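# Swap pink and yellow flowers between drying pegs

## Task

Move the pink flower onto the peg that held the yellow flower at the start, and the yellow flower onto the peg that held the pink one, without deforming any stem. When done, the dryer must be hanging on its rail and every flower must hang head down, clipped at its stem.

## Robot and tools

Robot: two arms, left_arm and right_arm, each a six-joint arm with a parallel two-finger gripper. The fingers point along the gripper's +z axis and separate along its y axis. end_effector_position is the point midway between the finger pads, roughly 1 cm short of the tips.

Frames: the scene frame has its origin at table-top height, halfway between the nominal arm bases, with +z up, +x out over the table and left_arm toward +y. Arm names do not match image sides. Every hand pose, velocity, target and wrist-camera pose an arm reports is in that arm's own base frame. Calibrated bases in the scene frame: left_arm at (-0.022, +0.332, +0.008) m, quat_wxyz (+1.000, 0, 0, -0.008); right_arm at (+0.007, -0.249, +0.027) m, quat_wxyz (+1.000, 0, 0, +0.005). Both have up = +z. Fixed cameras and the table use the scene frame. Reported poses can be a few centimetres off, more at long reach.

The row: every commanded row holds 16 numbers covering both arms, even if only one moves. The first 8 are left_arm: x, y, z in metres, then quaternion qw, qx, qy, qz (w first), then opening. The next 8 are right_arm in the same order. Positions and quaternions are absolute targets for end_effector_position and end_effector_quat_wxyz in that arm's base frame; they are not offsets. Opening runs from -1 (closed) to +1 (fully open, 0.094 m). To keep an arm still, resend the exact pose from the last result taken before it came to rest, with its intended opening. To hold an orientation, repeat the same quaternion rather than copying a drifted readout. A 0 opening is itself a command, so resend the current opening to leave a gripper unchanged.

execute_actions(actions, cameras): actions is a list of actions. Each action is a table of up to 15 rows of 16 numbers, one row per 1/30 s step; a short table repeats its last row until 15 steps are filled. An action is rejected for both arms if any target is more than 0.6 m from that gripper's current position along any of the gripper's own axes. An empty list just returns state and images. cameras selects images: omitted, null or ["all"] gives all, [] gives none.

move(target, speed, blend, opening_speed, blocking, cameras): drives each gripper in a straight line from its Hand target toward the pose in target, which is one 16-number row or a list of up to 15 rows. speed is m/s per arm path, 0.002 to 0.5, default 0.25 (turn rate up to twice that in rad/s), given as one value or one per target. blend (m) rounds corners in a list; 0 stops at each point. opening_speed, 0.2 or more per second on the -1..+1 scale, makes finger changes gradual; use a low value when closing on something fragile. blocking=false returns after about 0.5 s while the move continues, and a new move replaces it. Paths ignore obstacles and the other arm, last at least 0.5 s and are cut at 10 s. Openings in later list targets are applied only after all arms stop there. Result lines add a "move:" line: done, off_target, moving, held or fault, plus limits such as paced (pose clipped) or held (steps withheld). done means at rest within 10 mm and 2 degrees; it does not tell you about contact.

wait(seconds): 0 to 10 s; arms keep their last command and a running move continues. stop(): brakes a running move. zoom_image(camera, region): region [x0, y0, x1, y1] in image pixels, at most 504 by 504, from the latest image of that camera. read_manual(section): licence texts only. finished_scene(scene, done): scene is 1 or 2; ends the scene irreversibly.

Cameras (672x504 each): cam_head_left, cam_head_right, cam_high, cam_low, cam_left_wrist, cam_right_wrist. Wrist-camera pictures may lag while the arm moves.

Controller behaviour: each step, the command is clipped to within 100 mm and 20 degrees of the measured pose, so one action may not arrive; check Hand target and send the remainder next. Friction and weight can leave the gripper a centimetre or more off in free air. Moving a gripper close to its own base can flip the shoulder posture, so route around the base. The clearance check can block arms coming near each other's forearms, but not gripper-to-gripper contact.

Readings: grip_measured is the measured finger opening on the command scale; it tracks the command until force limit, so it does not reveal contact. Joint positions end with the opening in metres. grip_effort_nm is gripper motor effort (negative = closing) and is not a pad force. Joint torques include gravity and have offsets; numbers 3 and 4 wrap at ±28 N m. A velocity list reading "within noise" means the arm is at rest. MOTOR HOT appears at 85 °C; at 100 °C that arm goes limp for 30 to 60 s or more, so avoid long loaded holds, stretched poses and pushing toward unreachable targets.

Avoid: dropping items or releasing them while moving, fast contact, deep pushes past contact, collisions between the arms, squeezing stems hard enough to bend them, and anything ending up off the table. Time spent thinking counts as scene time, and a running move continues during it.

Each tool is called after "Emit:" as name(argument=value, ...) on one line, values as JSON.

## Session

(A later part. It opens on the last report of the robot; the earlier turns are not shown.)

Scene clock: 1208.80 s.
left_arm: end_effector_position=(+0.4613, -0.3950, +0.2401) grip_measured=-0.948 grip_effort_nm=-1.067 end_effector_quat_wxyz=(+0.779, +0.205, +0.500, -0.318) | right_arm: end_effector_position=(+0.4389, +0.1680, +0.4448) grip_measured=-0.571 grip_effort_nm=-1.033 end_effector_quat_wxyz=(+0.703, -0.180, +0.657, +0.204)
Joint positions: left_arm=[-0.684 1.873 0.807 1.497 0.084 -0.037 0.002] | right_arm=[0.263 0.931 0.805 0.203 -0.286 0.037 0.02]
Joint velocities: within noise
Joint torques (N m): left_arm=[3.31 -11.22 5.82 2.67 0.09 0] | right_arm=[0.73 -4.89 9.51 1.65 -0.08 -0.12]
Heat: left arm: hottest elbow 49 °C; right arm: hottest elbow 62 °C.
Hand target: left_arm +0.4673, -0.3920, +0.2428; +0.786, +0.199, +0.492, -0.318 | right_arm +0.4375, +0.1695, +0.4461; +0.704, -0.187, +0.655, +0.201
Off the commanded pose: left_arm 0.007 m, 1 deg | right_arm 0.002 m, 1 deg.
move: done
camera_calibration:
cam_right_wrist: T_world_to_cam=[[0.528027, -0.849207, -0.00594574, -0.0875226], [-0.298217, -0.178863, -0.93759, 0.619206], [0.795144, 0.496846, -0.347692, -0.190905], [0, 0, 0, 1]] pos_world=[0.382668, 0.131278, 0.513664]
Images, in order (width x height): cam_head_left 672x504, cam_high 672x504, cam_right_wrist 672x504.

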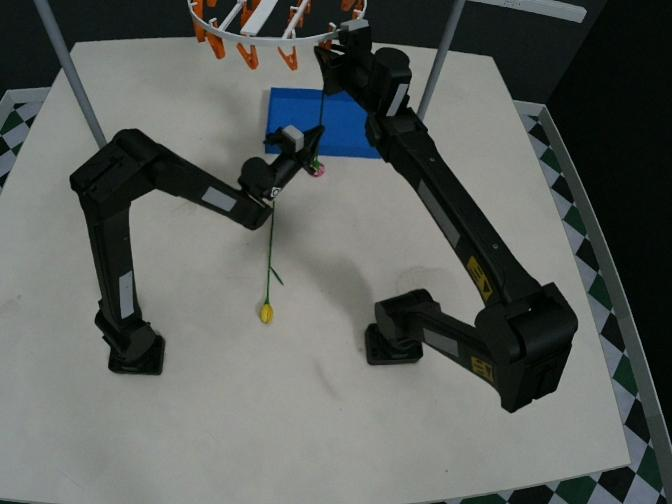

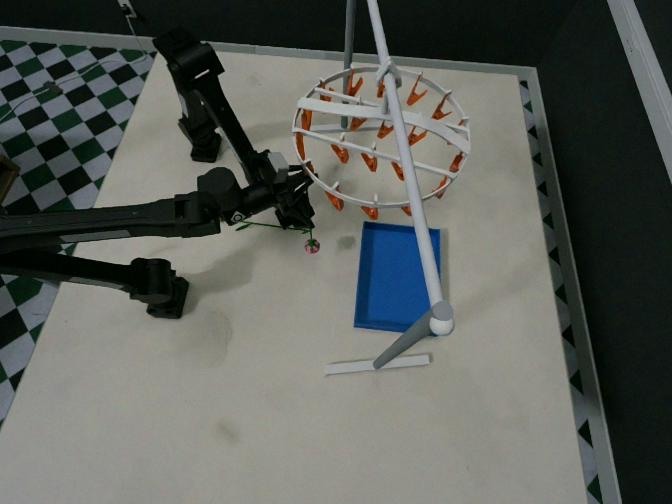

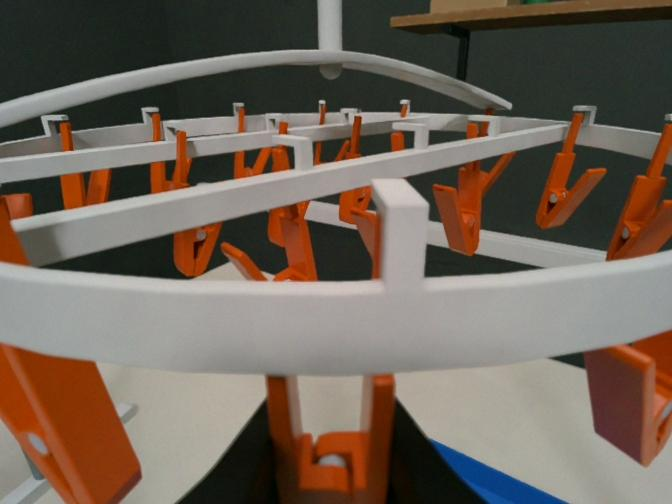

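Emit:
move(target=[[0.4675, -0.3920, 0.243, 0.7863, 0.1986, 0.4916, -0.3178, -0.97, 0.4375, 0.1695, 0.446, 0.703, -0.1868, 0.6549, 0.2003, -0.42]], speed=0.03, opening_speed=0.2, cameras=["cam_head_left","cam_high","cam_right_wrist"])

Emit:
zoom_image(camera="cam_head_left", region=[295, 30, 355, 130])

Emit:
zoom_image(camera="cam_right_wrist", region=[265, 364, 405, 504])

Scene clock: 1223.40 s.
left_arm: end_effector_position=(+0.4613, -0.3950, +0.2402) grip_measured=-0.948 grip_effort_nm=-1.062 end_effector_quat_wxyz=(+0.779, +0.205, +0.500, -0.318) | right_arm: end_effector_position=(+0.4389, +0.1681, +0.4448) grip_measured=-0.422 grip_effort_nm=0.071 end_effector_quat_wxyz=(+0.704, -0.180, +0.656, +0.204)
Joint positions: left_arm=[-0.684 1.873 0.807 1.498 0.084 -0.037 0.002] | right_arm=[0.263 0.931 0.805 0.203 -0.287 0.036 0.027]
Joint velocities: within noise
Joint torques (N m): left_arm=[3.37 -11.22 5.82 2.69 0.09 0] | right_arm=[0.85 -4.95 9.5 1.63 -0.07 -0.11]
Heat: left arm: hottest elbow 49 °C; right arm: hottest elbow 61 °C.
Hand target: left_arm +0.4673, -0.3920, +0.2429; +0.786, +0.199, +0.492, -0.318 | right_arm +0.4375, +0.1695, +0.4461; +0.704, -0.187, +0.655, +0.201
Off the commanded pose: left_arm 0.007 m, 1 deg | right_arm 0.002 m, 1 deg.
move: done
camera_calibration:
cam_right_wrist: T_world_to_cam=[[0.528305, -0.849039, -0.00515699, -0.087958], [-0.297778, -0.179594, -0.937589, 0.619134], [0.795124, 0.496869, -0.347706, -0.190894], [0, 0, 0, 1]] pos_world=[0.382618, 0.131363, 0.513665]
Images, in order (width x height): cam_head_left 672x504, cam_high 672x504, cam_right_wrist 672x504.

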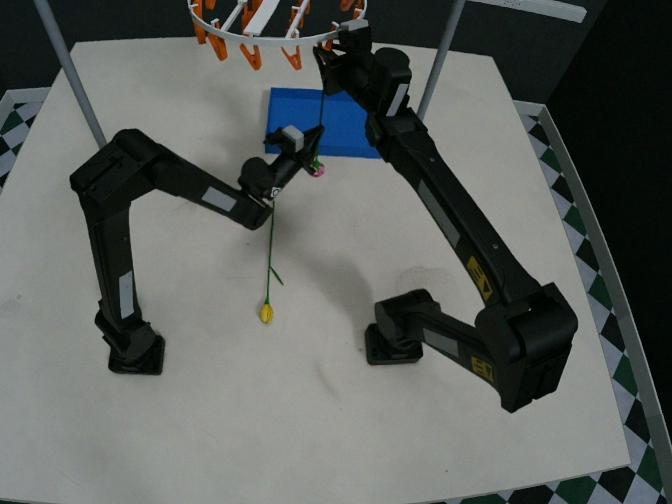

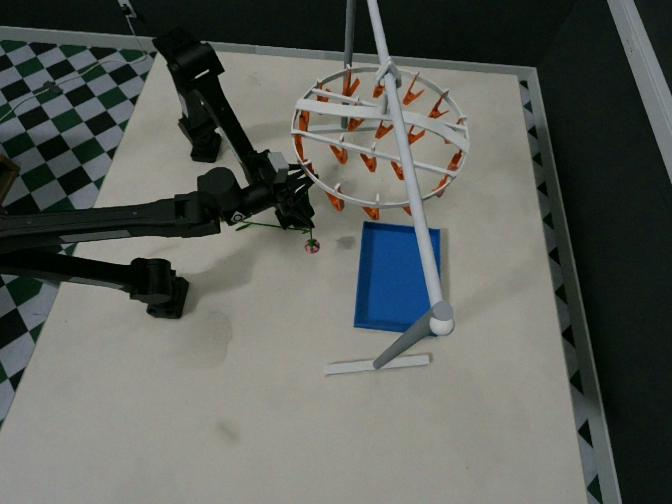

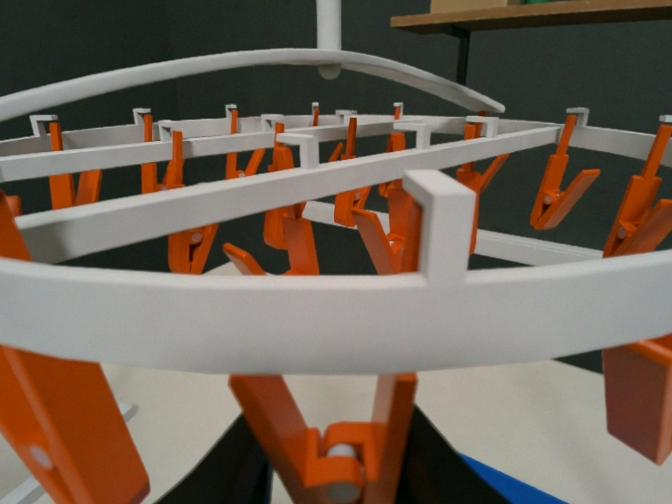

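Scaled by 5.040 from the camera's 672x504 image, which has a finer 960x720 frame.

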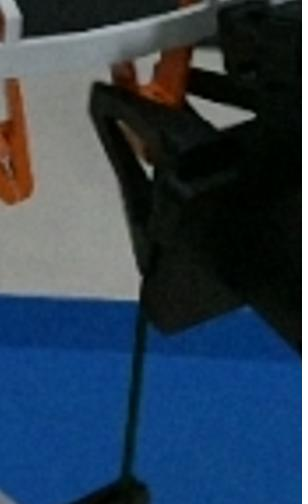

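Scaled by 3.600 from the camera's 672x504 image, which has a finer 960x720 frame.

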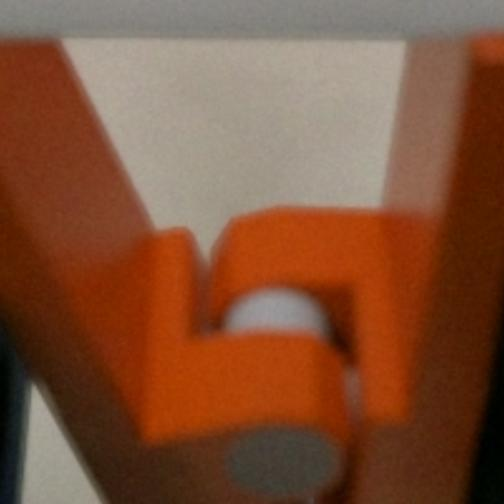

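Emit:
move(target=[[0.4675, -0.3920, 0.243, 0.7863, 0.1986, 0.4916, -0.3178, -0.97, 0.4375, 0.1695, 0.446, 0.703, -0.1868, 0.6549, 0.2003, 0.1]], speed=0.03, opening_speed=0.3, cameras=["cam_head_left","cam_right_wrist"])

Scene clock: 1231.63 s.
left_arm: end_effector_position=(+0.4613, -0.3950, +0.2402) grip_measured=-0.948 grip_effort_nm=-1.062 end_effector_quat_wxyz=(+0.779, +0.205, +0.500, -0.318) | right_arm: end_effector_position=(+0.4389, +0.1681, +0.4448) grip_measured=+0.098 grip_effort_nm=0.076 end_effector_quat_wxyz=(+0.704, -0.180, +0.656, +0.204)
Joint positions: left_arm=[-0.684 1.873 0.807 1.498 0.084 -0.037 0.002] | right_arm=[0.263 0.931 0.805 0.203 -0.287 0.036 0.052]
Joint velocities: within noise
Joint torques (N m): left_arm=[3.37 -11.11 5.83 2.7 0.09 0] | right_arm=[0.91 -4.84 9.54 1.62 -0.08 -0.11]
Heat: left arm: hottest elbow 48 °C; right arm: hottest elbow 61 °C.
Hand target: left_arm +0.4673, -0.3920, +0.2429; +0.786, +0.199, +0.492, -0.318 | right_arm +0.4375, +0.1695, +0.4461; +0.704, -0.187, +0.655, +0.201
Off the commanded pose: left_arm 0.007 m, 1 deg | right_arm 0.002 m, 1 deg.
move: done
camera_calibration:
cam_right_wrist: T_world_to_cam=[[0.528305, -0.849039, -0.00515699, -0.087958], [-0.297778, -0.179594, -0.937589, 0.619134], [0.795124, 0.496869, -0.347706, -0.190894], [0, 0, 0, 1]] pos_world=[0.382618, 0.131363, 0.513665]
Images, in order (width x height): cam_head_left 672x504, cam_right_wrist 672x504.

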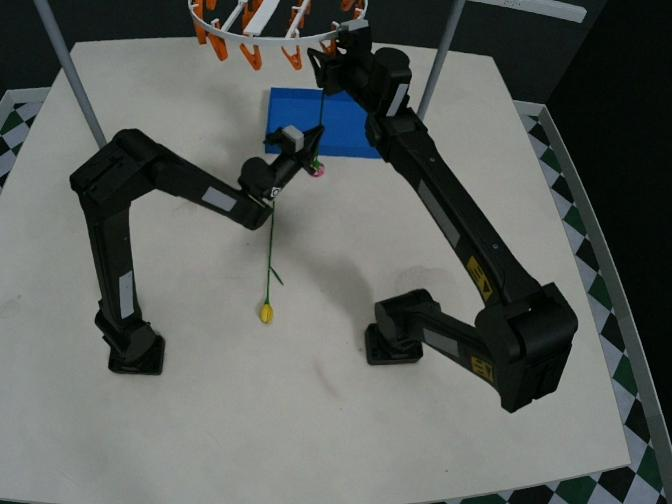

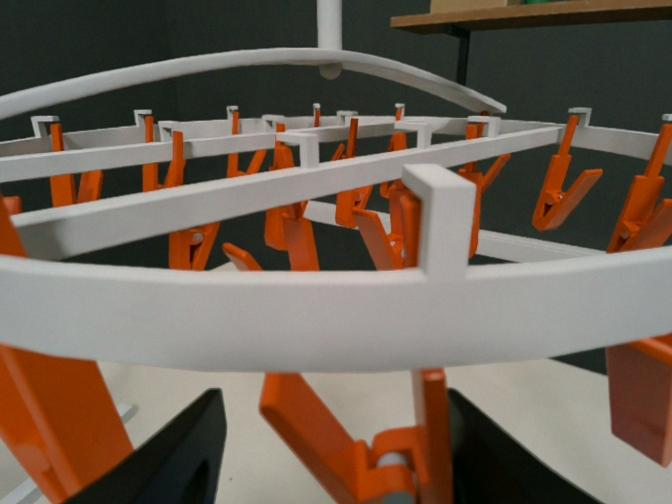

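Emit:
zoom_image(camera="cam_right_wrist", region=[240, 350, 480, 504])

Emit:
zoom_image(camera="cam_head_left", region=[295, 30, 355, 130])

Scaled by 2.100 from the camera's 672x504 image, which has a finer 960x720 frame.

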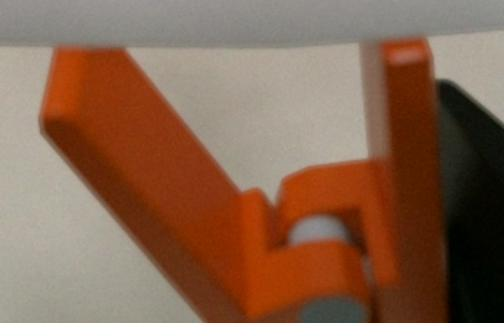

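Scaled by 5.040 from the camera's 672x504 image, which has a finer 960x720 frame.

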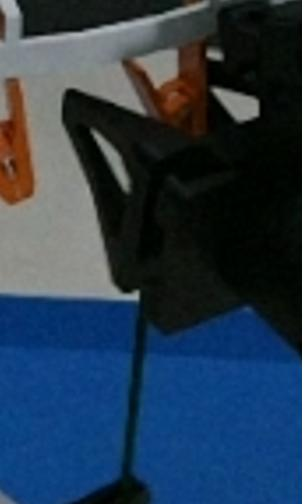

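Emit:
move(target=[[0.4675, -0.3920, 0.243, 0.7863, 0.1986, 0.4916, -0.3178, -0.97, 0.430, 0.1655, 0.444, 0.703, -0.1868, 0.6549, 0.2003, 0.2], [0.4675, -0.3920, 0.243, 0.7863, 0.1986, 0.4916, -0.3178, -0.97, 0.395, 0.143, 0.438, 0.703, -0.1868, 0.6549, 0.2003, 0.2], [0.4675, -0.3920, 0.243, 0.7863, 0.1986, 0.4916, -0.3178, -0.97, 0.345, 0.111, 0.435, 0.703, -0.1868, 0.6549, 0.2003, 0.2]], speed=[0.03, 0.05, 0.07], cameras=["cam_head_left","cam_right_wrist", "cam_high"])

Emit:
zoom_image(camera="cam_right_wrist", region=[250, 250, 490, 430])

Scene clock: 1246.67 s.
left_arm: end_effector_position=(+0.4613, -0.3950, +0.2402) grip_measured=-0.948 grip_effort_nm=-1.062 end_effector_quat_wxyz=(+0.779, +0.205, +0.500, -0.318) | right_arm: end_effector_position=(+0.3448, +0.1143, +0.4426) grip_measured=+0.199 grip_effort_nm=0.071 end_effector_quat_wxyz=(+0.708, -0.190, +0.649, +0.203)
Joint positions: left_arm=[-0.684 1.873 0.807 1.498 0.084 -0.037 0.002] | right_arm=[0.116 0.594 0.653 0.036 -0.446 0.036 0.056]
Joint velocities: within noise
Joint torques (N m): left_arm=[3.31 -11.22 5.82 2.7 0.09 0] | right_arm=[-0.26 0.38 8.5 1.62 -0.06 0.02]
Heat: left arm: hottest elbow 48 °C; right arm: hottest elbow 60 °C.
Hand target: left_arm +0.4673, -0.3920, +0.2429; +0.786, +0.199, +0.492, -0.318 | right_arm +0.3450, +0.1110, +0.4350; +0.704, -0.187, +0.656, +0.200
Off the commanded pose: left_arm 0.007 m, 1 deg | right_arm 0.008 m, 1 deg.
move: done
camera_calibration:
cam_right_wrist: T_world_to_cam=[[0.538058, -0.842791, 0.0140039, -0.0964418], [-0.276718, -0.192308, -0.941512, 0.575304], [0.796191, 0.502713, -0.336688, -0.0960547], [0, 0, 0, 1]] pos_world=[0.287566, 0.0776432, 0.510666]
Images, in order (width x height): cam_head_left 672x504, cam_high 672x504, cam_right_wrist 672x504.

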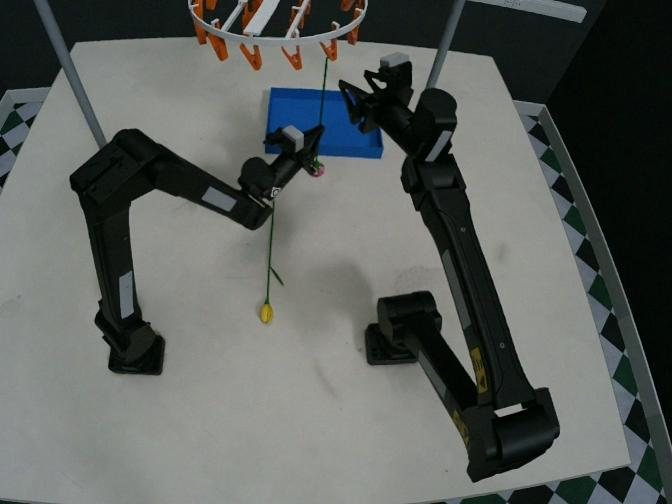

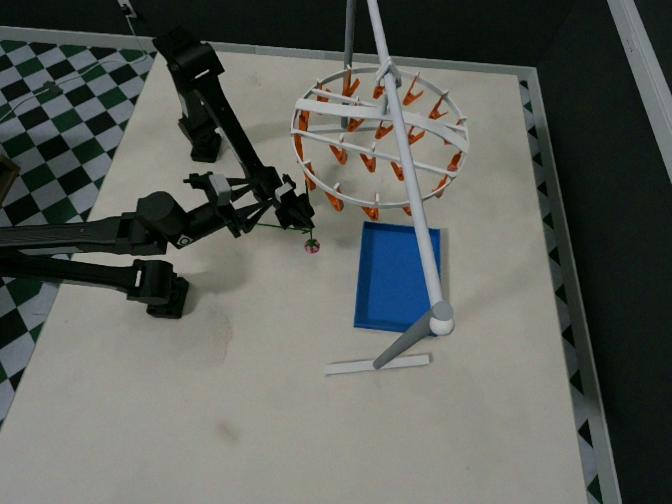

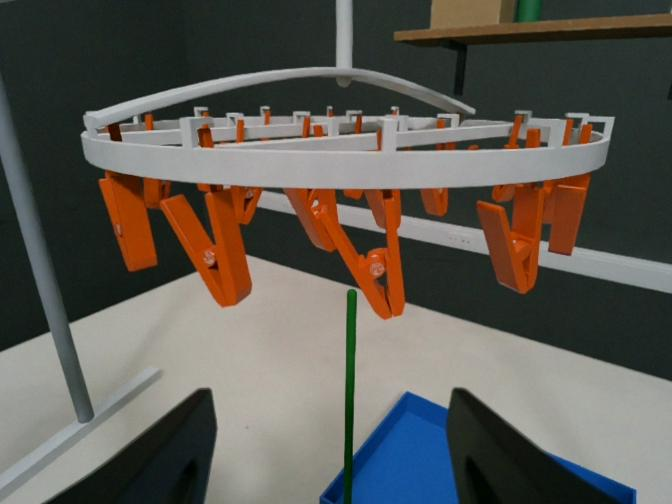

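Scaled by 2.100 from the camera's 672x504 image, which has a finer 960x720 frame.

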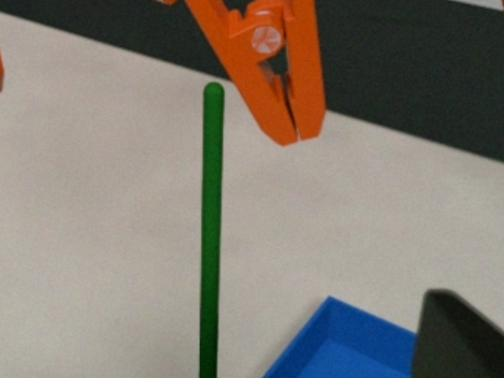

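Emit:
execute_actions(actions=[], cameras=["cam_right_wrist","cam_head_left","cam_high"])

Scene clock: 1267.97 s.
left_arm: end_effector_position=(+0.4613, -0.3950, +0.2402) grip_measured=-0.948 grip_effort_nm=-1.062 end_effector_quat_wxyz=(+0.779, +0.205, +0.500, -0.318) | right_arm: end_effector_position=(+0.3447, +0.1144, +0.4425) grip_measured=+0.199 grip_effort_nm=0.071 end_effector_quat_wxyz=(+0.708, -0.190, +0.649, +0.203)
Joint positions: left_arm=[-0.684 1.873 0.807 1.498 0.084 -0.037 0.002] | right_arm=[0.116 0.594 0.653 0.036 -0.446 0.036 0.056]
Joint velocities: within noise
Joint torques (N m): left_arm=[3.31 -11.16 5.83 2.69 0.09 0.01] | right_arm=[-0.21 0.32 8.47 1.59 -0.07 0.02]
Heat: left arm: hottest elbow 48 °C; right arm: hottest elbow 58 °C.
Hand target: left_arm +0.4673, -0.3920, +0.2429; +0.786, +0.199, +0.492, -0.318 | right_arm +0.3450, +0.1111, +0.4351; +0.704, -0.187, +0.655, +0.201
Tool commands: left_gripper/opening=-0.97 right_gripper/opening=+0.2
Off the commanded pose: left_arm 0.007 m, 1 deg | right_arm 0.008 m, 1 deg.
camera_calibration:
cam_right_wrist: T_world_to_cam=[[0.538384, -0.842586, 0.0138694, -0.0964547], [-0.276998, -0.192488, -0.941393, 0.575288], [0.795874, 0.502989, -0.337027, -0.0958643], [0, 0, 0, 1]] pos_world=[0.287579, 0.0776833, 0.510601]
Images, in order (width x height): cam_head_left 672x504, cam_high 672x504, cam_right_wrist 672x504.

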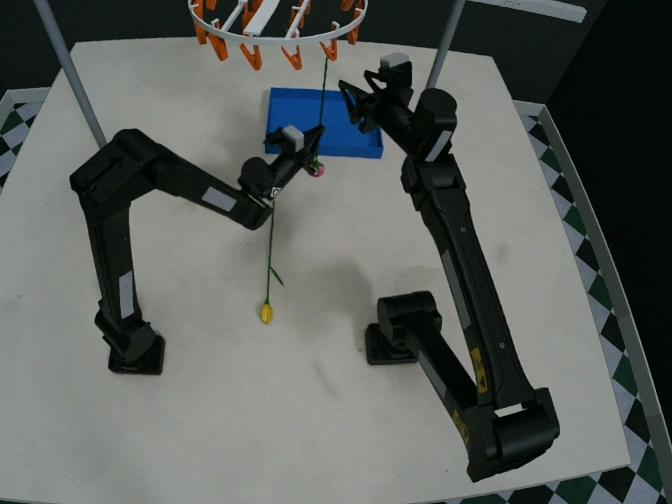

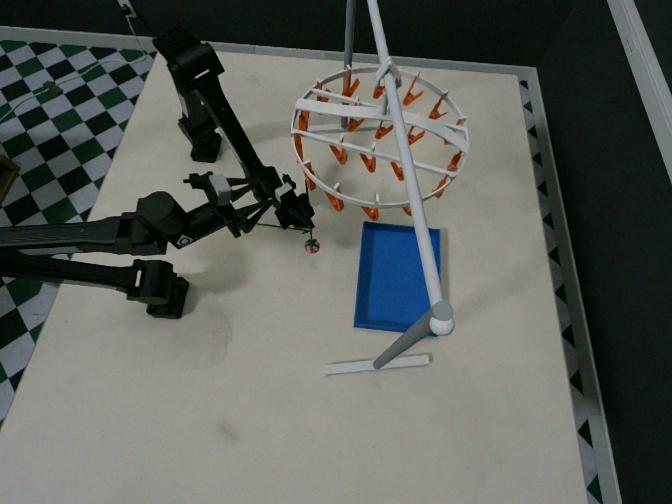

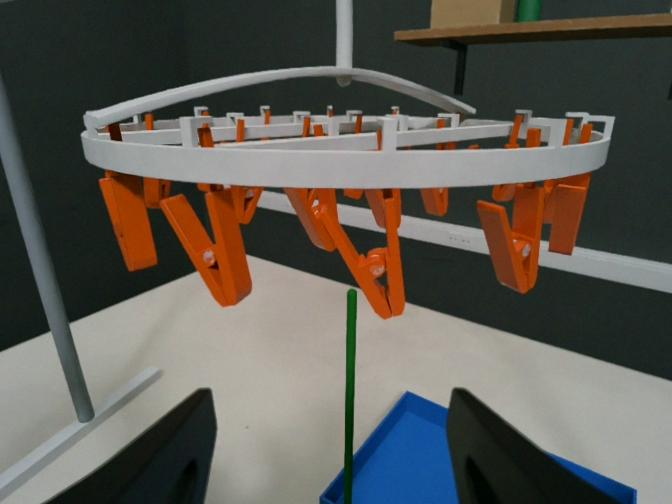

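Emit:
zoom_image(camera="cam_right_wrist", region=[300, 100, 460, 340])

Scaled by 2.100 from the camera's 672x504 image, which has a finer 960x720 frame.

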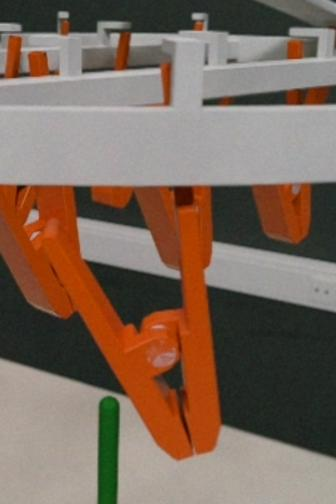

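Emit:
move(target=[0.4673,-0.3920,0.2429,0.7863,0.1986,0.4916,-0.3178,-0.97,0.377,0.058,0.437,0.703,-0.1868,0.6549,0.2003,0.2], speed=0.1, cameras=["cam_right_wrist"])

Scene clock: 1299.90 s.
left_arm: end_effector_position=(+0.4613, -0.3950, +0.2402) grip_measured=-0.948 grip_effort_nm=-1.072 end_effector_quat_wxyz=(+0.779, +0.205, +0.500, -0.318) | right_arm: end_effector_position=(+0.3748, +0.0616, +0.4193) grip_measured=+0.199 grip_effort_nm=0.061 end_effector_quat_wxyz=(+0.692, -0.189, +0.666, +0.203)
Joint positions: left_arm=[-0.684 1.873 0.807 1.498 0.084 -0.037 0.002] | right_arm=[-0.128 0.699 0.653 0.1 -0.689 0.041 0.056]
Joint velocities: within noise
Joint torques (N m): left_arm=[3.31 -11.16 5.79 2.73 0.08 0] | right_arm=[-0.15 -0.03 11.17 2.63 -0.1 0.19]
Heat: left arm: hottest elbow 47 °C; right arm: hottest elbow 57 °C.
Hand target: left_arm +0.4671, -0.3920, +0.2428; +0.786, +0.199, +0.492, -0.318 | right_arm +0.3764, +0.0581, +0.4367; +0.704, -0.187, +0.656, +0.200
Off the commanded pose: left_arm 0.007 m, 1 deg | right_arm 0.018 m, 2 deg.
move: off_target (right_arm)
camera_calibration:
cam_right_wrist: T_world_to_cam=[[0.53753, -0.843243, 0.00145428, -0.151185], [-0.317866, -0.204222, -0.92588, 0.561169], [0.781039, 0.497226, -0.377814, -0.0780209], [0, 0, 0, 1]] pos_world=[0.32058, 0.0259119, 0.490318]
Images, in order (width x height): cam_right_wrist 672x504.

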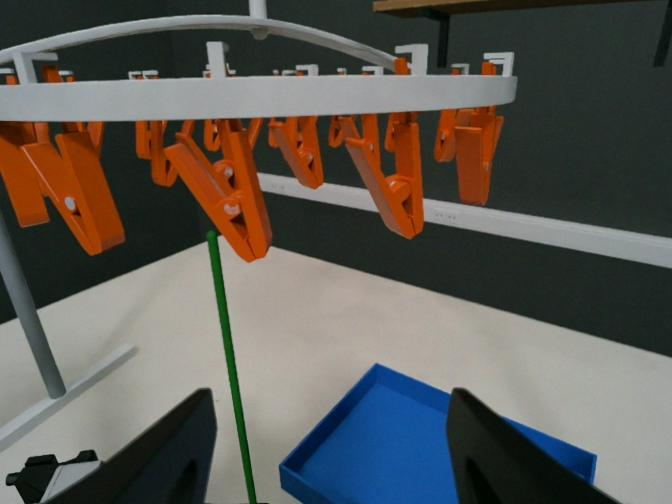

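Emit:
zoom_image(camera="cam_right_wrist", region=[150, 80, 310, 320])

Emit:
move(target=[0.4673,-0.3920,0.2429,0.7863,0.1986,0.4916,-0.3178,-0.97,0.319,0.153,0.437,0.703,-0.1868,0.6549,0.2003,0.2], speed=0.1, cameras=["cam_right_wrist"])

Scaled by 2.100 from the camera's 672x504 image, which has a finer 960x720 frame.

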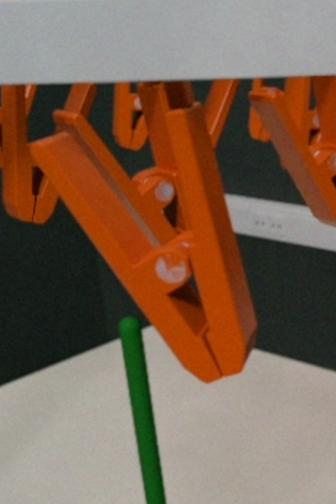

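Scene clock: 1303.47 s.
left_arm: end_effector_position=(+0.4613, -0.3950, +0.2402) grip_measured=-0.948 grip_effort_nm=-1.067 end_effector_quat_wxyz=(+0.779, +0.205, +0.500, -0.318) | right_arm: end_effector_position=(+0.3213, +0.1504, +0.4436) grip_measured=+0.199 grip_effort_nm=0.071 end_effector_quat_wxyz=(+0.707, -0.179, +0.653, +0.204)
Joint positions: left_arm=[-0.684 1.873 0.807 1.498 0.084 -0.037 0.002] | right_arm=[0.338 0.539 0.644 -0.019 -0.209 0.03 0.056]
Joint velocities: within noise
Joint torques (N m): left_arm=[3.31 -11.16 5.79 2.71 0.08 0.01] | right_arm=[1.44 1.08 8.58 1.73 0.1 -0.12]
Heat: left arm: hottest elbow 47 °C; right arm: hottest elbow 57 °C.
Hand target: left_arm +0.4671, -0.3920, +0.2428; +0.786, +0.199, +0.492, -0.318 | right_arm +0.3190, +0.1530, +0.4371; +0.704, -0.187, +0.655, +0.201
Off the commanded pose: left_arm 0.007 m, 1 deg | right_arm 0.008 m, 1 deg.
move: done
camera_calibration:
cam_right_wrist: T_world_to_cam=[[0.526235, -0.850333, -0.00320897, -0.0408781], [-0.288956, -0.17527, -0.941162, 0.577944], [0.799739, 0.496199, -0.337942, -0.0947765], [0, 0, 0, 1]] pos_world=[0.264308, 0.113565, 0.511779]
Images, in order (width x height): cam_right_wrist 672x504.

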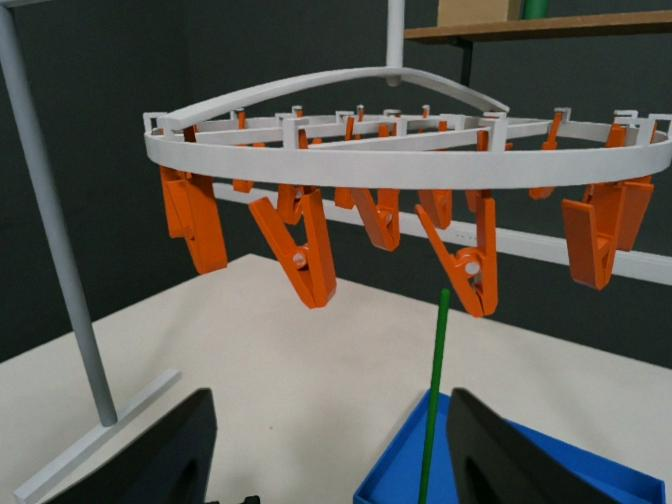

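Emit:
zoom_image(camera="cam_right_wrist", region=[390, 100, 550, 340])

Scaled by 2.100 from the camera's 672x504 image, which has a finer 960x720 frame.

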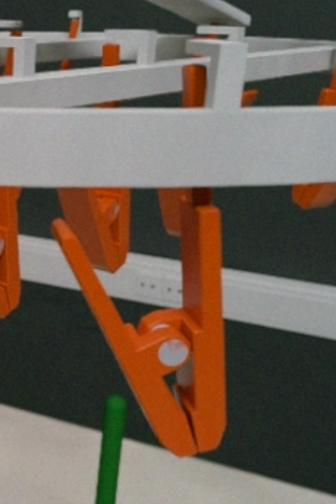

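Emit:
zoom_image(camera="cam_right_wrist", region=[150, 150, 350, 320])

Emit:
zoom_image(camera="cam_right_wrist", region=[540, 150, 672, 310])

Scaled by 2.520 from the camera's 672x504 image, which has a finer 960x720 frame.

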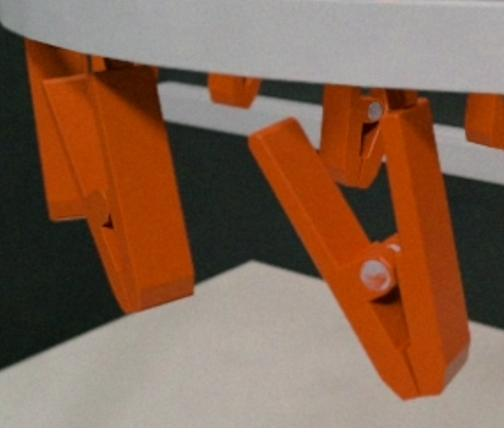

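Scaled by 3.150 from the camera's 672x504 image, which has a finer 960x720 frame.

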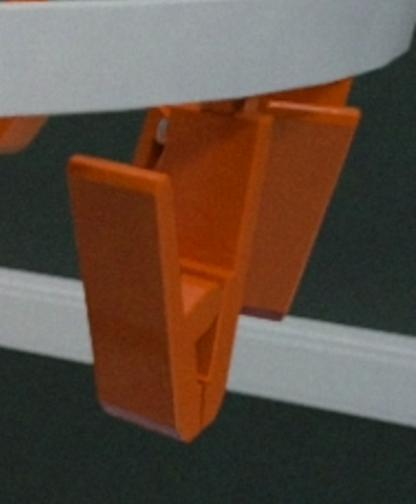

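Emit:
move(target=[[0.4673,-0.3920,0.216,0.7863,0.1986,0.4916,-0.3178,-0.97,0.345,0.111,0.437,0.703,-0.1868,0.6549,0.2003,0.2],[0.4785,-0.397,0.216,0.7863,0.1986,0.4916,-0.3178,-0.97,0.3647,0.1045,0.444,0.703,-0.1868,0.6549,0.2003,0.2]], speed=0.05, cameras=["cam_right_wrist"])

Scene clock: 1365.63 s.
left_arm: end_effector_position=(+0.4676, -0.3967, +0.2055) grip_measured=-0.948 grip_effort_nm=-1.067 end_effector_quat_wxyz=(+0.773, +0.208, +0.510, -0.315) | right_arm: end_effector_position=(+0.3621, +0.1077, +0.4179) grip_measured=+0.199 grip_effort_nm=0.071 end_effector_quat_wxyz=(+0.686, -0.188, +0.672, +0.204)
Joint positions: left_arm=[-0.678 1.957 0.819 1.545 0.089 -0.037 0.002] | right_arm=[0.076 0.649 0.644 0.035 -0.486 0.03 0.056]
Joint velocities: within noise
Joint torques (N m): left_arm=[3.43 -11.63 6.86 2.73 0.12 -0.02] | right_arm=[0.03 0.5 12.15 2.66 -0.11 0.1]
Heat: left arm: hottest elbow 47 °C; right arm: hottest elbow 57 °C.
Hand target: left_arm +0.4780, -0.3965, +0.2160; +0.785, +0.200, +0.494, -0.317 | right_arm +0.3635, +0.1045, +0.4436; +0.704, -0.187, +0.656, +0.200
Off the commanded pose: left_arm 0.015 m, 3 deg | right_arm 0.026 m, 3 deg.
joint sent to its limit (left arm) — joint 4 (wrist pitch), upper limit. The joint targets still meet the commanded pose.
move: off_target (left_arm, right_arm)
camera_calibration:
cam_right_wrist: T_world_to_cam=[[0.537931, -0.842957, -0.00738368, -0.102012], [-0.333994, -0.205079, -0.919995, 0.56868], [0.774002, 0.49736, -0.391861, -0.0831238], [0, 0, 0, 1]] pos_world=[0.309149, 0.071975, 0.489857]
Images, in order (width x height): cam_right_wrist 672x504.

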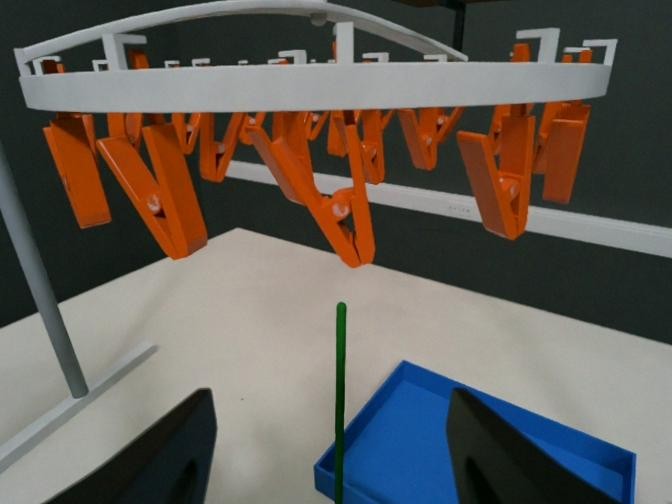

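Emit:
move(target=[[0.4785,-0.397,0.216,0.7863,0.1986,0.4916,-0.3178,-0.97,0.3667,0.1045,0.472,0.703,-0.1868,0.6549,0.2003,0.2],[0.4785,-0.397,0.216,0.7863,0.1986,0.4916,-0.3178,-0.97,0.408,0.130,0.47,0.703,-0.1868,0.6549,0.2003,0.2]], speed=0.06, cameras=["cam_right_wrist"])

Scene clock: 1373.03 s.
left_arm: end_effector_position=(+0.4676, -0.3968, +0.2057) grip_measured=-0.948 grip_effort_nm=-1.067 end_effector_quat_wxyz=(+0.773, +0.208, +0.510, -0.315) | right_arm: end_effector_position=(+0.4040, +0.1248, +0.4282) grip_measured=+0.199 grip_effort_nm=0.076 end_effector_quat_wxyz=(+0.679, -0.181, +0.683, +0.201)
Joint positions: left_arm=[-0.678 1.957 0.819 1.545 0.089 -0.037 0.002] | right_arm=[0.139 0.791 0.739 0.055 -0.407 0.03 0.056]
Joint velocities: within noise
Joint torques (N m): left_arm=[3.43 -11.58 6.84 2.71 0.12 -0.02] | right_arm=[1.44 -1.44 14.09 2.76 0.11 0.04]
Heat: left arm: hottest elbow 48 °C; right arm: hottest elbow 59 °C.
Hand target: left_arm +0.4780, -0.3966, +0.2160; +0.785, +0.200, +0.494, -0.317 | right_arm +0.4050, +0.1290, +0.4690; +0.704, -0.187, +0.655, +0.201
Off the commanded pose: left_arm 0.015 m, 3 deg | right_arm 0.042 m, 4 deg.
joint sent to its limit (left arm) — joint 4 (wrist pitch), upper limit. The joint targets still meet the commanded pose.
move: off_target (left_arm, right_arm)
camera_calibration:
cam_right_wrist: T_world_to_cam=[[0.524324, -0.851284, -0.0200058, -0.0980595], [-0.361229, -0.20109, -0.910536, 0.602085], [0.771102, 0.484643, -0.412944, -0.108305], [0, 0, 0, 1]] pos_world=[0.35242, 0.0900862, 0.501535]
Images, in order (width x height): cam_right_wrist 672x504.

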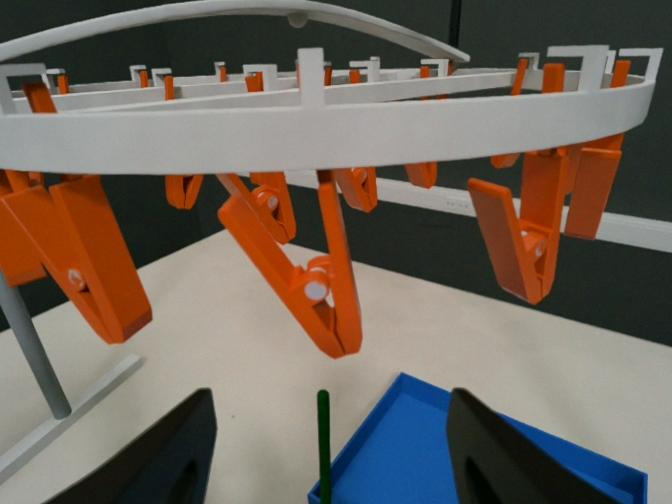

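Emit:
move(target=[0.4785,-0.397,0.216,0.7863,0.1986,0.4916,-0.3178,-0.97,0.402,0.1355,0.49,0.703,-0.1868,0.6549,0.2003,0.2], speed=0.05, cameras=["cam_right_wrist"])

Scene clock: 1377.07 s.
left_arm: end_effector_position=(+0.4676, -0.3968, +0.2057) grip_measured=-0.948 grip_effort_nm=-1.067 end_effector_quat_wxyz=(+0.773, +0.208, +0.510, -0.315) | right_arm: end_effector_position=(+0.4035, +0.1313, +0.4509) grip_measured=+0.199 grip_effort_nm=0.076 end_effector_quat_wxyz=(+0.685, -0.181, +0.677, +0.200)
Joint positions: left_arm=[-0.678 1.957 0.819 1.545 0.089 -0.037 0.002] | right_arm=[0.164 0.791 0.789 0.022 -0.382 0.03 0.056]
Joint velocities: within noise
Joint torques (N m): left_arm=[3.37 -11.63 6.84 2.73 0.11 -0.02] | right_arm=[1.26 -2.61 13.94 1.63 0.09 0.03]
Heat: left arm: hottest elbow 48 °C; right arm: hottest elbow 60 °C.
Hand target: left_arm +0.4780, -0.3966, +0.2160; +0.785, +0.200, +0.494, -0.317 | right_arm +0.3998, +0.1346, +0.4892; +0.704, -0.187, +0.655, +0.201
Off the commanded pose: left_arm 0.015 m, 3 deg | right_arm 0.039 m, 3 deg.
joint sent to its limit (left arm) — joint 4 (wrist pitch), upper limit. The joint targets still meet the commanded pose.
move: off_target (left_arm, right_arm)
camera_calibration:
cam_right_wrist: T_world_to_cam=[[0.524598, -0.851237, -0.0138606, -0.0947542], [-0.346451, -0.198582, -0.916808, 0.620474], [0.777668, 0.485758, -0.399088, -0.110696], [0, 0, 0, 1]] pos_world=[0.350757, 0.0963282, 0.523364]
Images, in order (width x height): cam_right_wrist 672x504.

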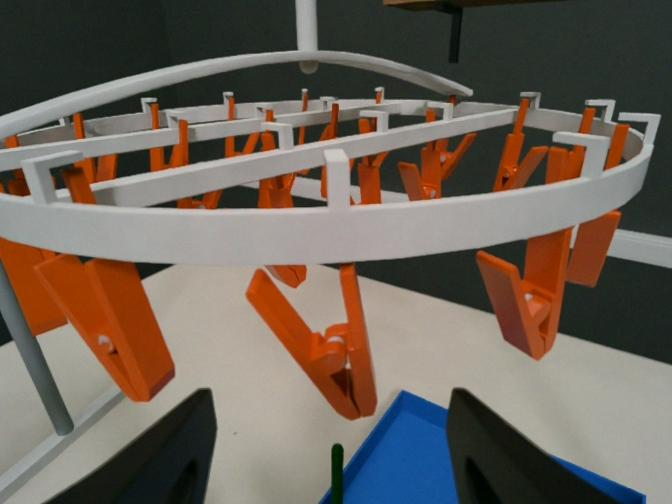

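Emit:
move(target=[0.4785,-0.397,0.216,0.7863,0.1986,0.4916,-0.3178,-0.97,0.422,0.1485,0.488,0.703,-0.1868,0.6549,0.2003,0.2], speed=0.04, cameras=["cam_right_wrist"])

Scene clock: 1381.77 s.
left_arm: end_effector_position=(+0.4676, -0.3968, +0.2057) grip_measured=-0.948 grip_effort_nm=-1.067 end_effector_quat_wxyz=(+0.773, +0.208, +0.510, -0.315) | right_arm: end_effector_position=(+0.4182, +0.1429, +0.4472) grip_measured=+0.199 grip_effort_nm=0.076 end_effector_quat_wxyz=(+0.679, -0.181, +0.682, +0.201)
Joint positions: left_arm=[-0.678 1.957 0.819 1.545 0.089 -0.037 0.002] | right_arm=[0.197 0.843 0.812 0.035 -0.35 0.03 0.056]
Joint velocities: within noise
Joint torques (N m): left_arm=[3.43 -11.63 6.83 2.73 0.11 -0.02] | right_arm=[1.44 -2.37 14.04 2.7 0.08 -0.01]
Heat: left arm: hottest elbow 48 °C; right arm: hottest elbow 60 °C.
Hand target: left_arm +0.4780, -0.3966, +0.2160; +0.785, +0.200, +0.494, -0.317 | right_arm +0.4190, +0.1474, +0.4870; +0.704, -0.187, +0.655, +0.201
Off the commanded pose: left_arm 0.015 m, 3 deg | right_arm 0.041 m, 4 deg.
joint sent to its limit (left arm) — joint 4 (wrist pitch), upper limit. The joint targets still meet the commanded pose.
move: off_target (left_arm, right_arm)
camera_calibration:
cam_right_wrist: T_world_to_cam=[[0.524338, -0.851278, -0.0198893, -0.0898294], [-0.360572, -0.20081, -0.910859, 0.628067], [0.7714, 0.48477, -0.412239, -0.120658], [0, 0, 0, 1]] pos_world=[0.366639, 0.108144, 0.520553]
Images, in order (width x height): cam_right_wrist 672x504.

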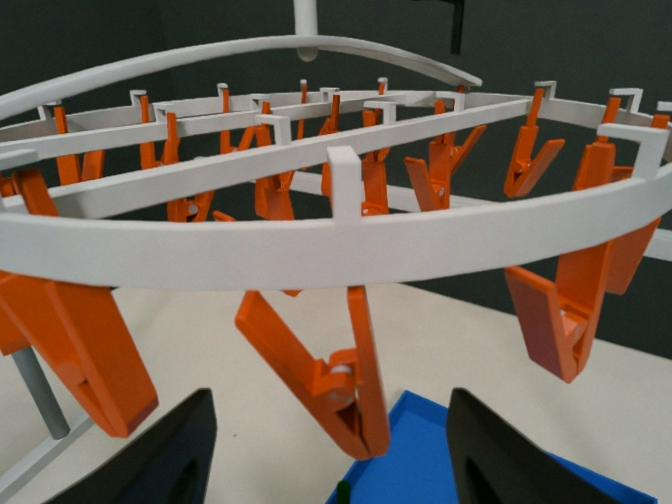

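Emit:
move(target=[0.4785,-0.397,0.216,0.7863,0.1986,0.4916,-0.3178,-0.97,0.445,0.1605,0.491,0.703,-0.1868,0.6549,0.2003,0.2], speed=0.04, cameras=["cam_right_wrist","cam_head_left","cam_head_right"])

Scene clock: 1384.83 s.
left_arm: end_effector_position=(+0.4676, -0.3968, +0.2057) grip_measured=-0.948 grip_effort_nm=-1.067 end_effector_quat_wxyz=(+0.773, +0.208, +0.510, -0.315) | right_arm: end_effector_position=(+0.4402, +0.1543, +0.4504) grip_measured=+0.199 grip_effort_nm=0.071 end_effector_quat_wxyz=(+0.679, -0.180, +0.683, +0.201)
Joint positions: left_arm=[-0.678 1.957 0.819 1.545 0.089 -0.037 0.002] | right_arm=[0.22 0.916 0.857 0.062 -0.326 0.03 0.056]
Joint velocities: within noise
Joint torques (N m): left_arm=[3.37 -11.58 6.83 2.71 0.11 -0.02] | right_arm=[1.38 -3.43 14.09 2.78 0.1 -0.02]
Heat: left arm: hottest elbow 49 °C; right arm: hottest elbow 61 °C.
Hand target: left_arm +0.4780, -0.3966, +0.2160; +0.785, +0.200, +0.494, -0.317 | right_arm +0.4421, +0.1594, +0.4899; +0.704, -0.187, +0.656, +0.201
Off the commanded pose: left_arm 0.015 m, 3 deg | right_arm 0.041 m, 4 deg.
joint sent to its limit (left arm) — joint 4 (wrist pitch), upper limit. The joint targets still meet the commanded pose.
move: off_target (left_arm, right_arm)
camera_calibration:
cam_right_wrist: T_world_to_cam=[[0.524006, -0.851478, -0.0200914, -0.091377], [-0.361003, -0.200675, -0.910718, 0.641225], [0.771424, 0.484475, -0.412541, -0.141637], [0, 0, 0, 1]] pos_world=[0.388628, 0.119492, 0.523708]
Images, in order (width x height): cam_head_left 672x504, cam_head_right 672x504, cam_right_wrist 672x504.

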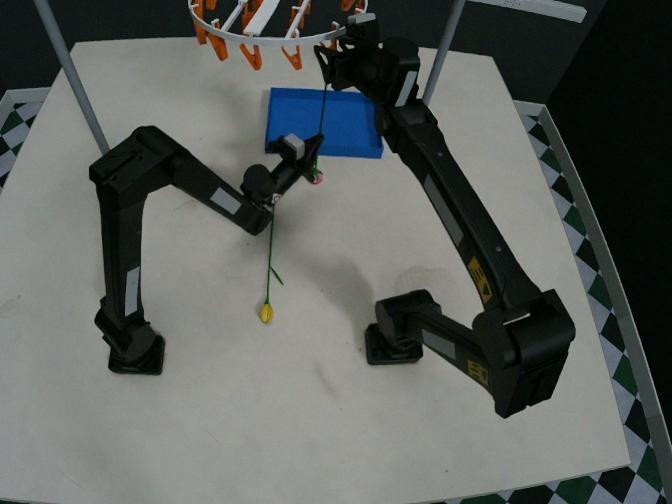

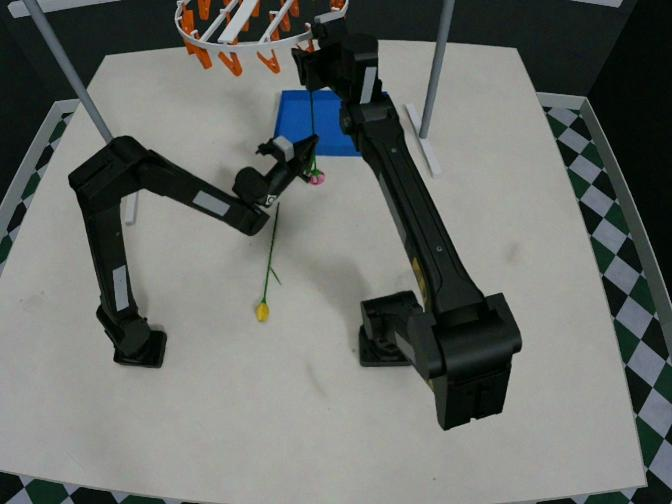

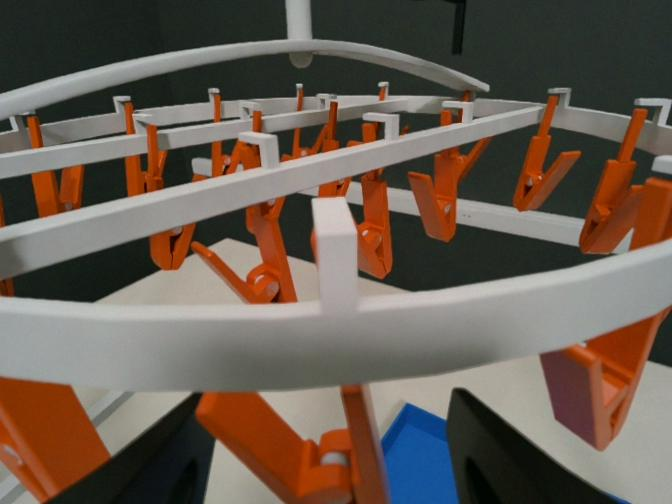

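Emit:
move(target=[0.4785,-0.397,0.216,0.7863,0.1986,0.4916,-0.3178,-0.97,0.445,0.1605,0.491,0.703,-0.1868,0.6549,0.2003,-0.2], speed=0.04, opening_speed=0.3, cameras=["cam_right_wrist"])

Emit:
move(target=[0.4785,-0.397,0.216,0.7863,0.1986,0.4916,-0.3178,-0.97,0.445,0.1605,0.491,0.703,-0.1868,0.6549,0.2003,-0.68], speed=0.04, opening_speed=0.25, cameras=["cam_right_wrist"])

Scene clock: 1390.63 s.
left_arm: end_effector_position=(+0.4676, -0.3968, +0.2057) grip_measured=-0.948 grip_effort_nm=-1.067 end_effector_quat_wxyz=(+0.773, +0.208, +0.510, -0.315) | right_arm: end_effector_position=(+0.4402, +0.1544, +0.4510) grip_measured=-0.198 grip_effort_nm=-0.081 end_effector_quat_wxyz=(+0.680, -0.181, +0.682, +0.201)
Joint positions: left_arm=[-0.678 1.957 0.819 1.545 0.089 -0.037 0.002] | right_arm=[0.22 0.916 0.858 0.063 -0.326 0.03 0.038]
Joint velocities: within noise
Joint torques (N m): left_arm=[3.37 -11.63 6.84 2.71 0.11 -0.03] | right_arm=[1.61 -3.37 14.06 2.7 0.08 -0.02]
Heat: left arm: hottest elbow 49 °C; right arm: hottest elbow 64 °C.
Hand target: left_arm +0.4780, -0.3966, +0.2160; +0.785, +0.200, +0.494, -0.317 | right_arm +0.4422, +0.1595, +0.4899; +0.704, -0.187, +0.655, +0.201
Off the commanded pose: left_arm 0.015 m, 3 deg | right_arm 0.041 m, 4 deg.
joint sent to its limit (left arm) — joint 4 (wrist pitch), upper limit. The joint targets still meet the commanded pose.
move: off_target (left_arm, right_arm)
camera_calibration:
cam_right_wrist: T_world_to_cam=[[0.52436, -0.851271, -0.019594, -0.0916074], [-0.35957, -0.200509, -0.911321, 0.641454], [0.771852, 0.484906, -0.41123, -0.142263], [0, 0, 0, 1]] pos_world=[0.388489, 0.119619, 0.524272]
Images, in order (width x height): cam_right_wrist 672x504.

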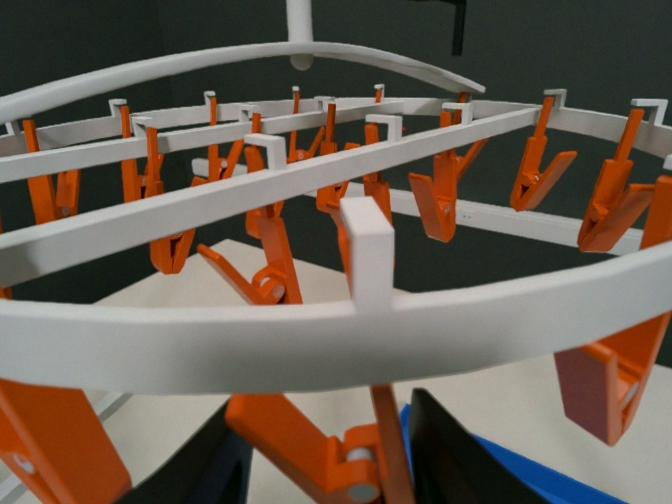

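Scene clock: 1392.77 s.
left_arm: end_effector_position=(+0.4676, -0.3968, +0.2057) grip_measured=-0.948 grip_effort_nm=-1.062 end_effector_quat_wxyz=(+0.773, +0.208, +0.510, -0.315) | right_arm: end_effector_position=(+0.4402, +0.1544, +0.4510) grip_measured=-0.574 grip_effort_nm=-1.033 end_effector_quat_wxyz=(+0.680, -0.181, +0.682, +0.201)
Joint positions: left_arm=[-0.678 1.957 0.819 1.545 0.089 -0.037 0.002] | right_arm=[0.22 0.916 0.858 0.063 -0.326 0.03 0.02]
Joint velocities: within noise
Joint torques (N m): left_arm=[3.37 -11.58 6.83 2.73 0.11 -0.02] | right_arm=[1.44 -3.49 14.11 2.7 0.07 -0.02]
Heat: left arm: hottest elbow 49 °C; right arm: hottest elbow 65 °C.
Hand target: left_arm +0.4780, -0.3966, +0.2160; +0.785, +0.200, +0.494, -0.317 | right_arm +0.4422, +0.1594, +0.4899; +0.704, -0.187, +0.655, +0.201
Off the commanded pose: left_arm 0.015 m, 3 deg | right_arm 0.041 m, 4 deg.
joint sent to its limit (left arm) — joint 4 (wrist pitch), upper limit. The joint targets still meet the commanded pose.
move: off_target (left_arm, right_arm)
camera_calibration:
cam_right_wrist: T_world_to_cam=[[0.524035, -0.851471, -0.0195957, -0.0914984], [-0.359646, -0.20037, -0.911321, 0.641467], [0.772037, 0.484612, -0.41123, -0.142299], [0, 0, 0, 1]] pos_world=[0.38851, 0.119582, 0.524272]
Images, in order (width x height): cam_right_wrist 672x504.

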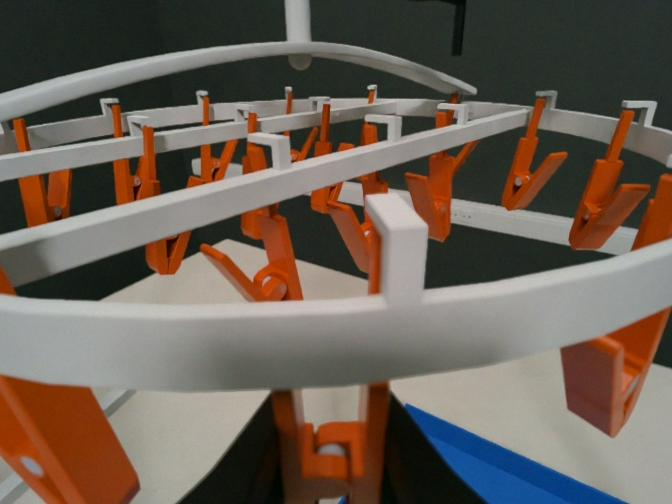

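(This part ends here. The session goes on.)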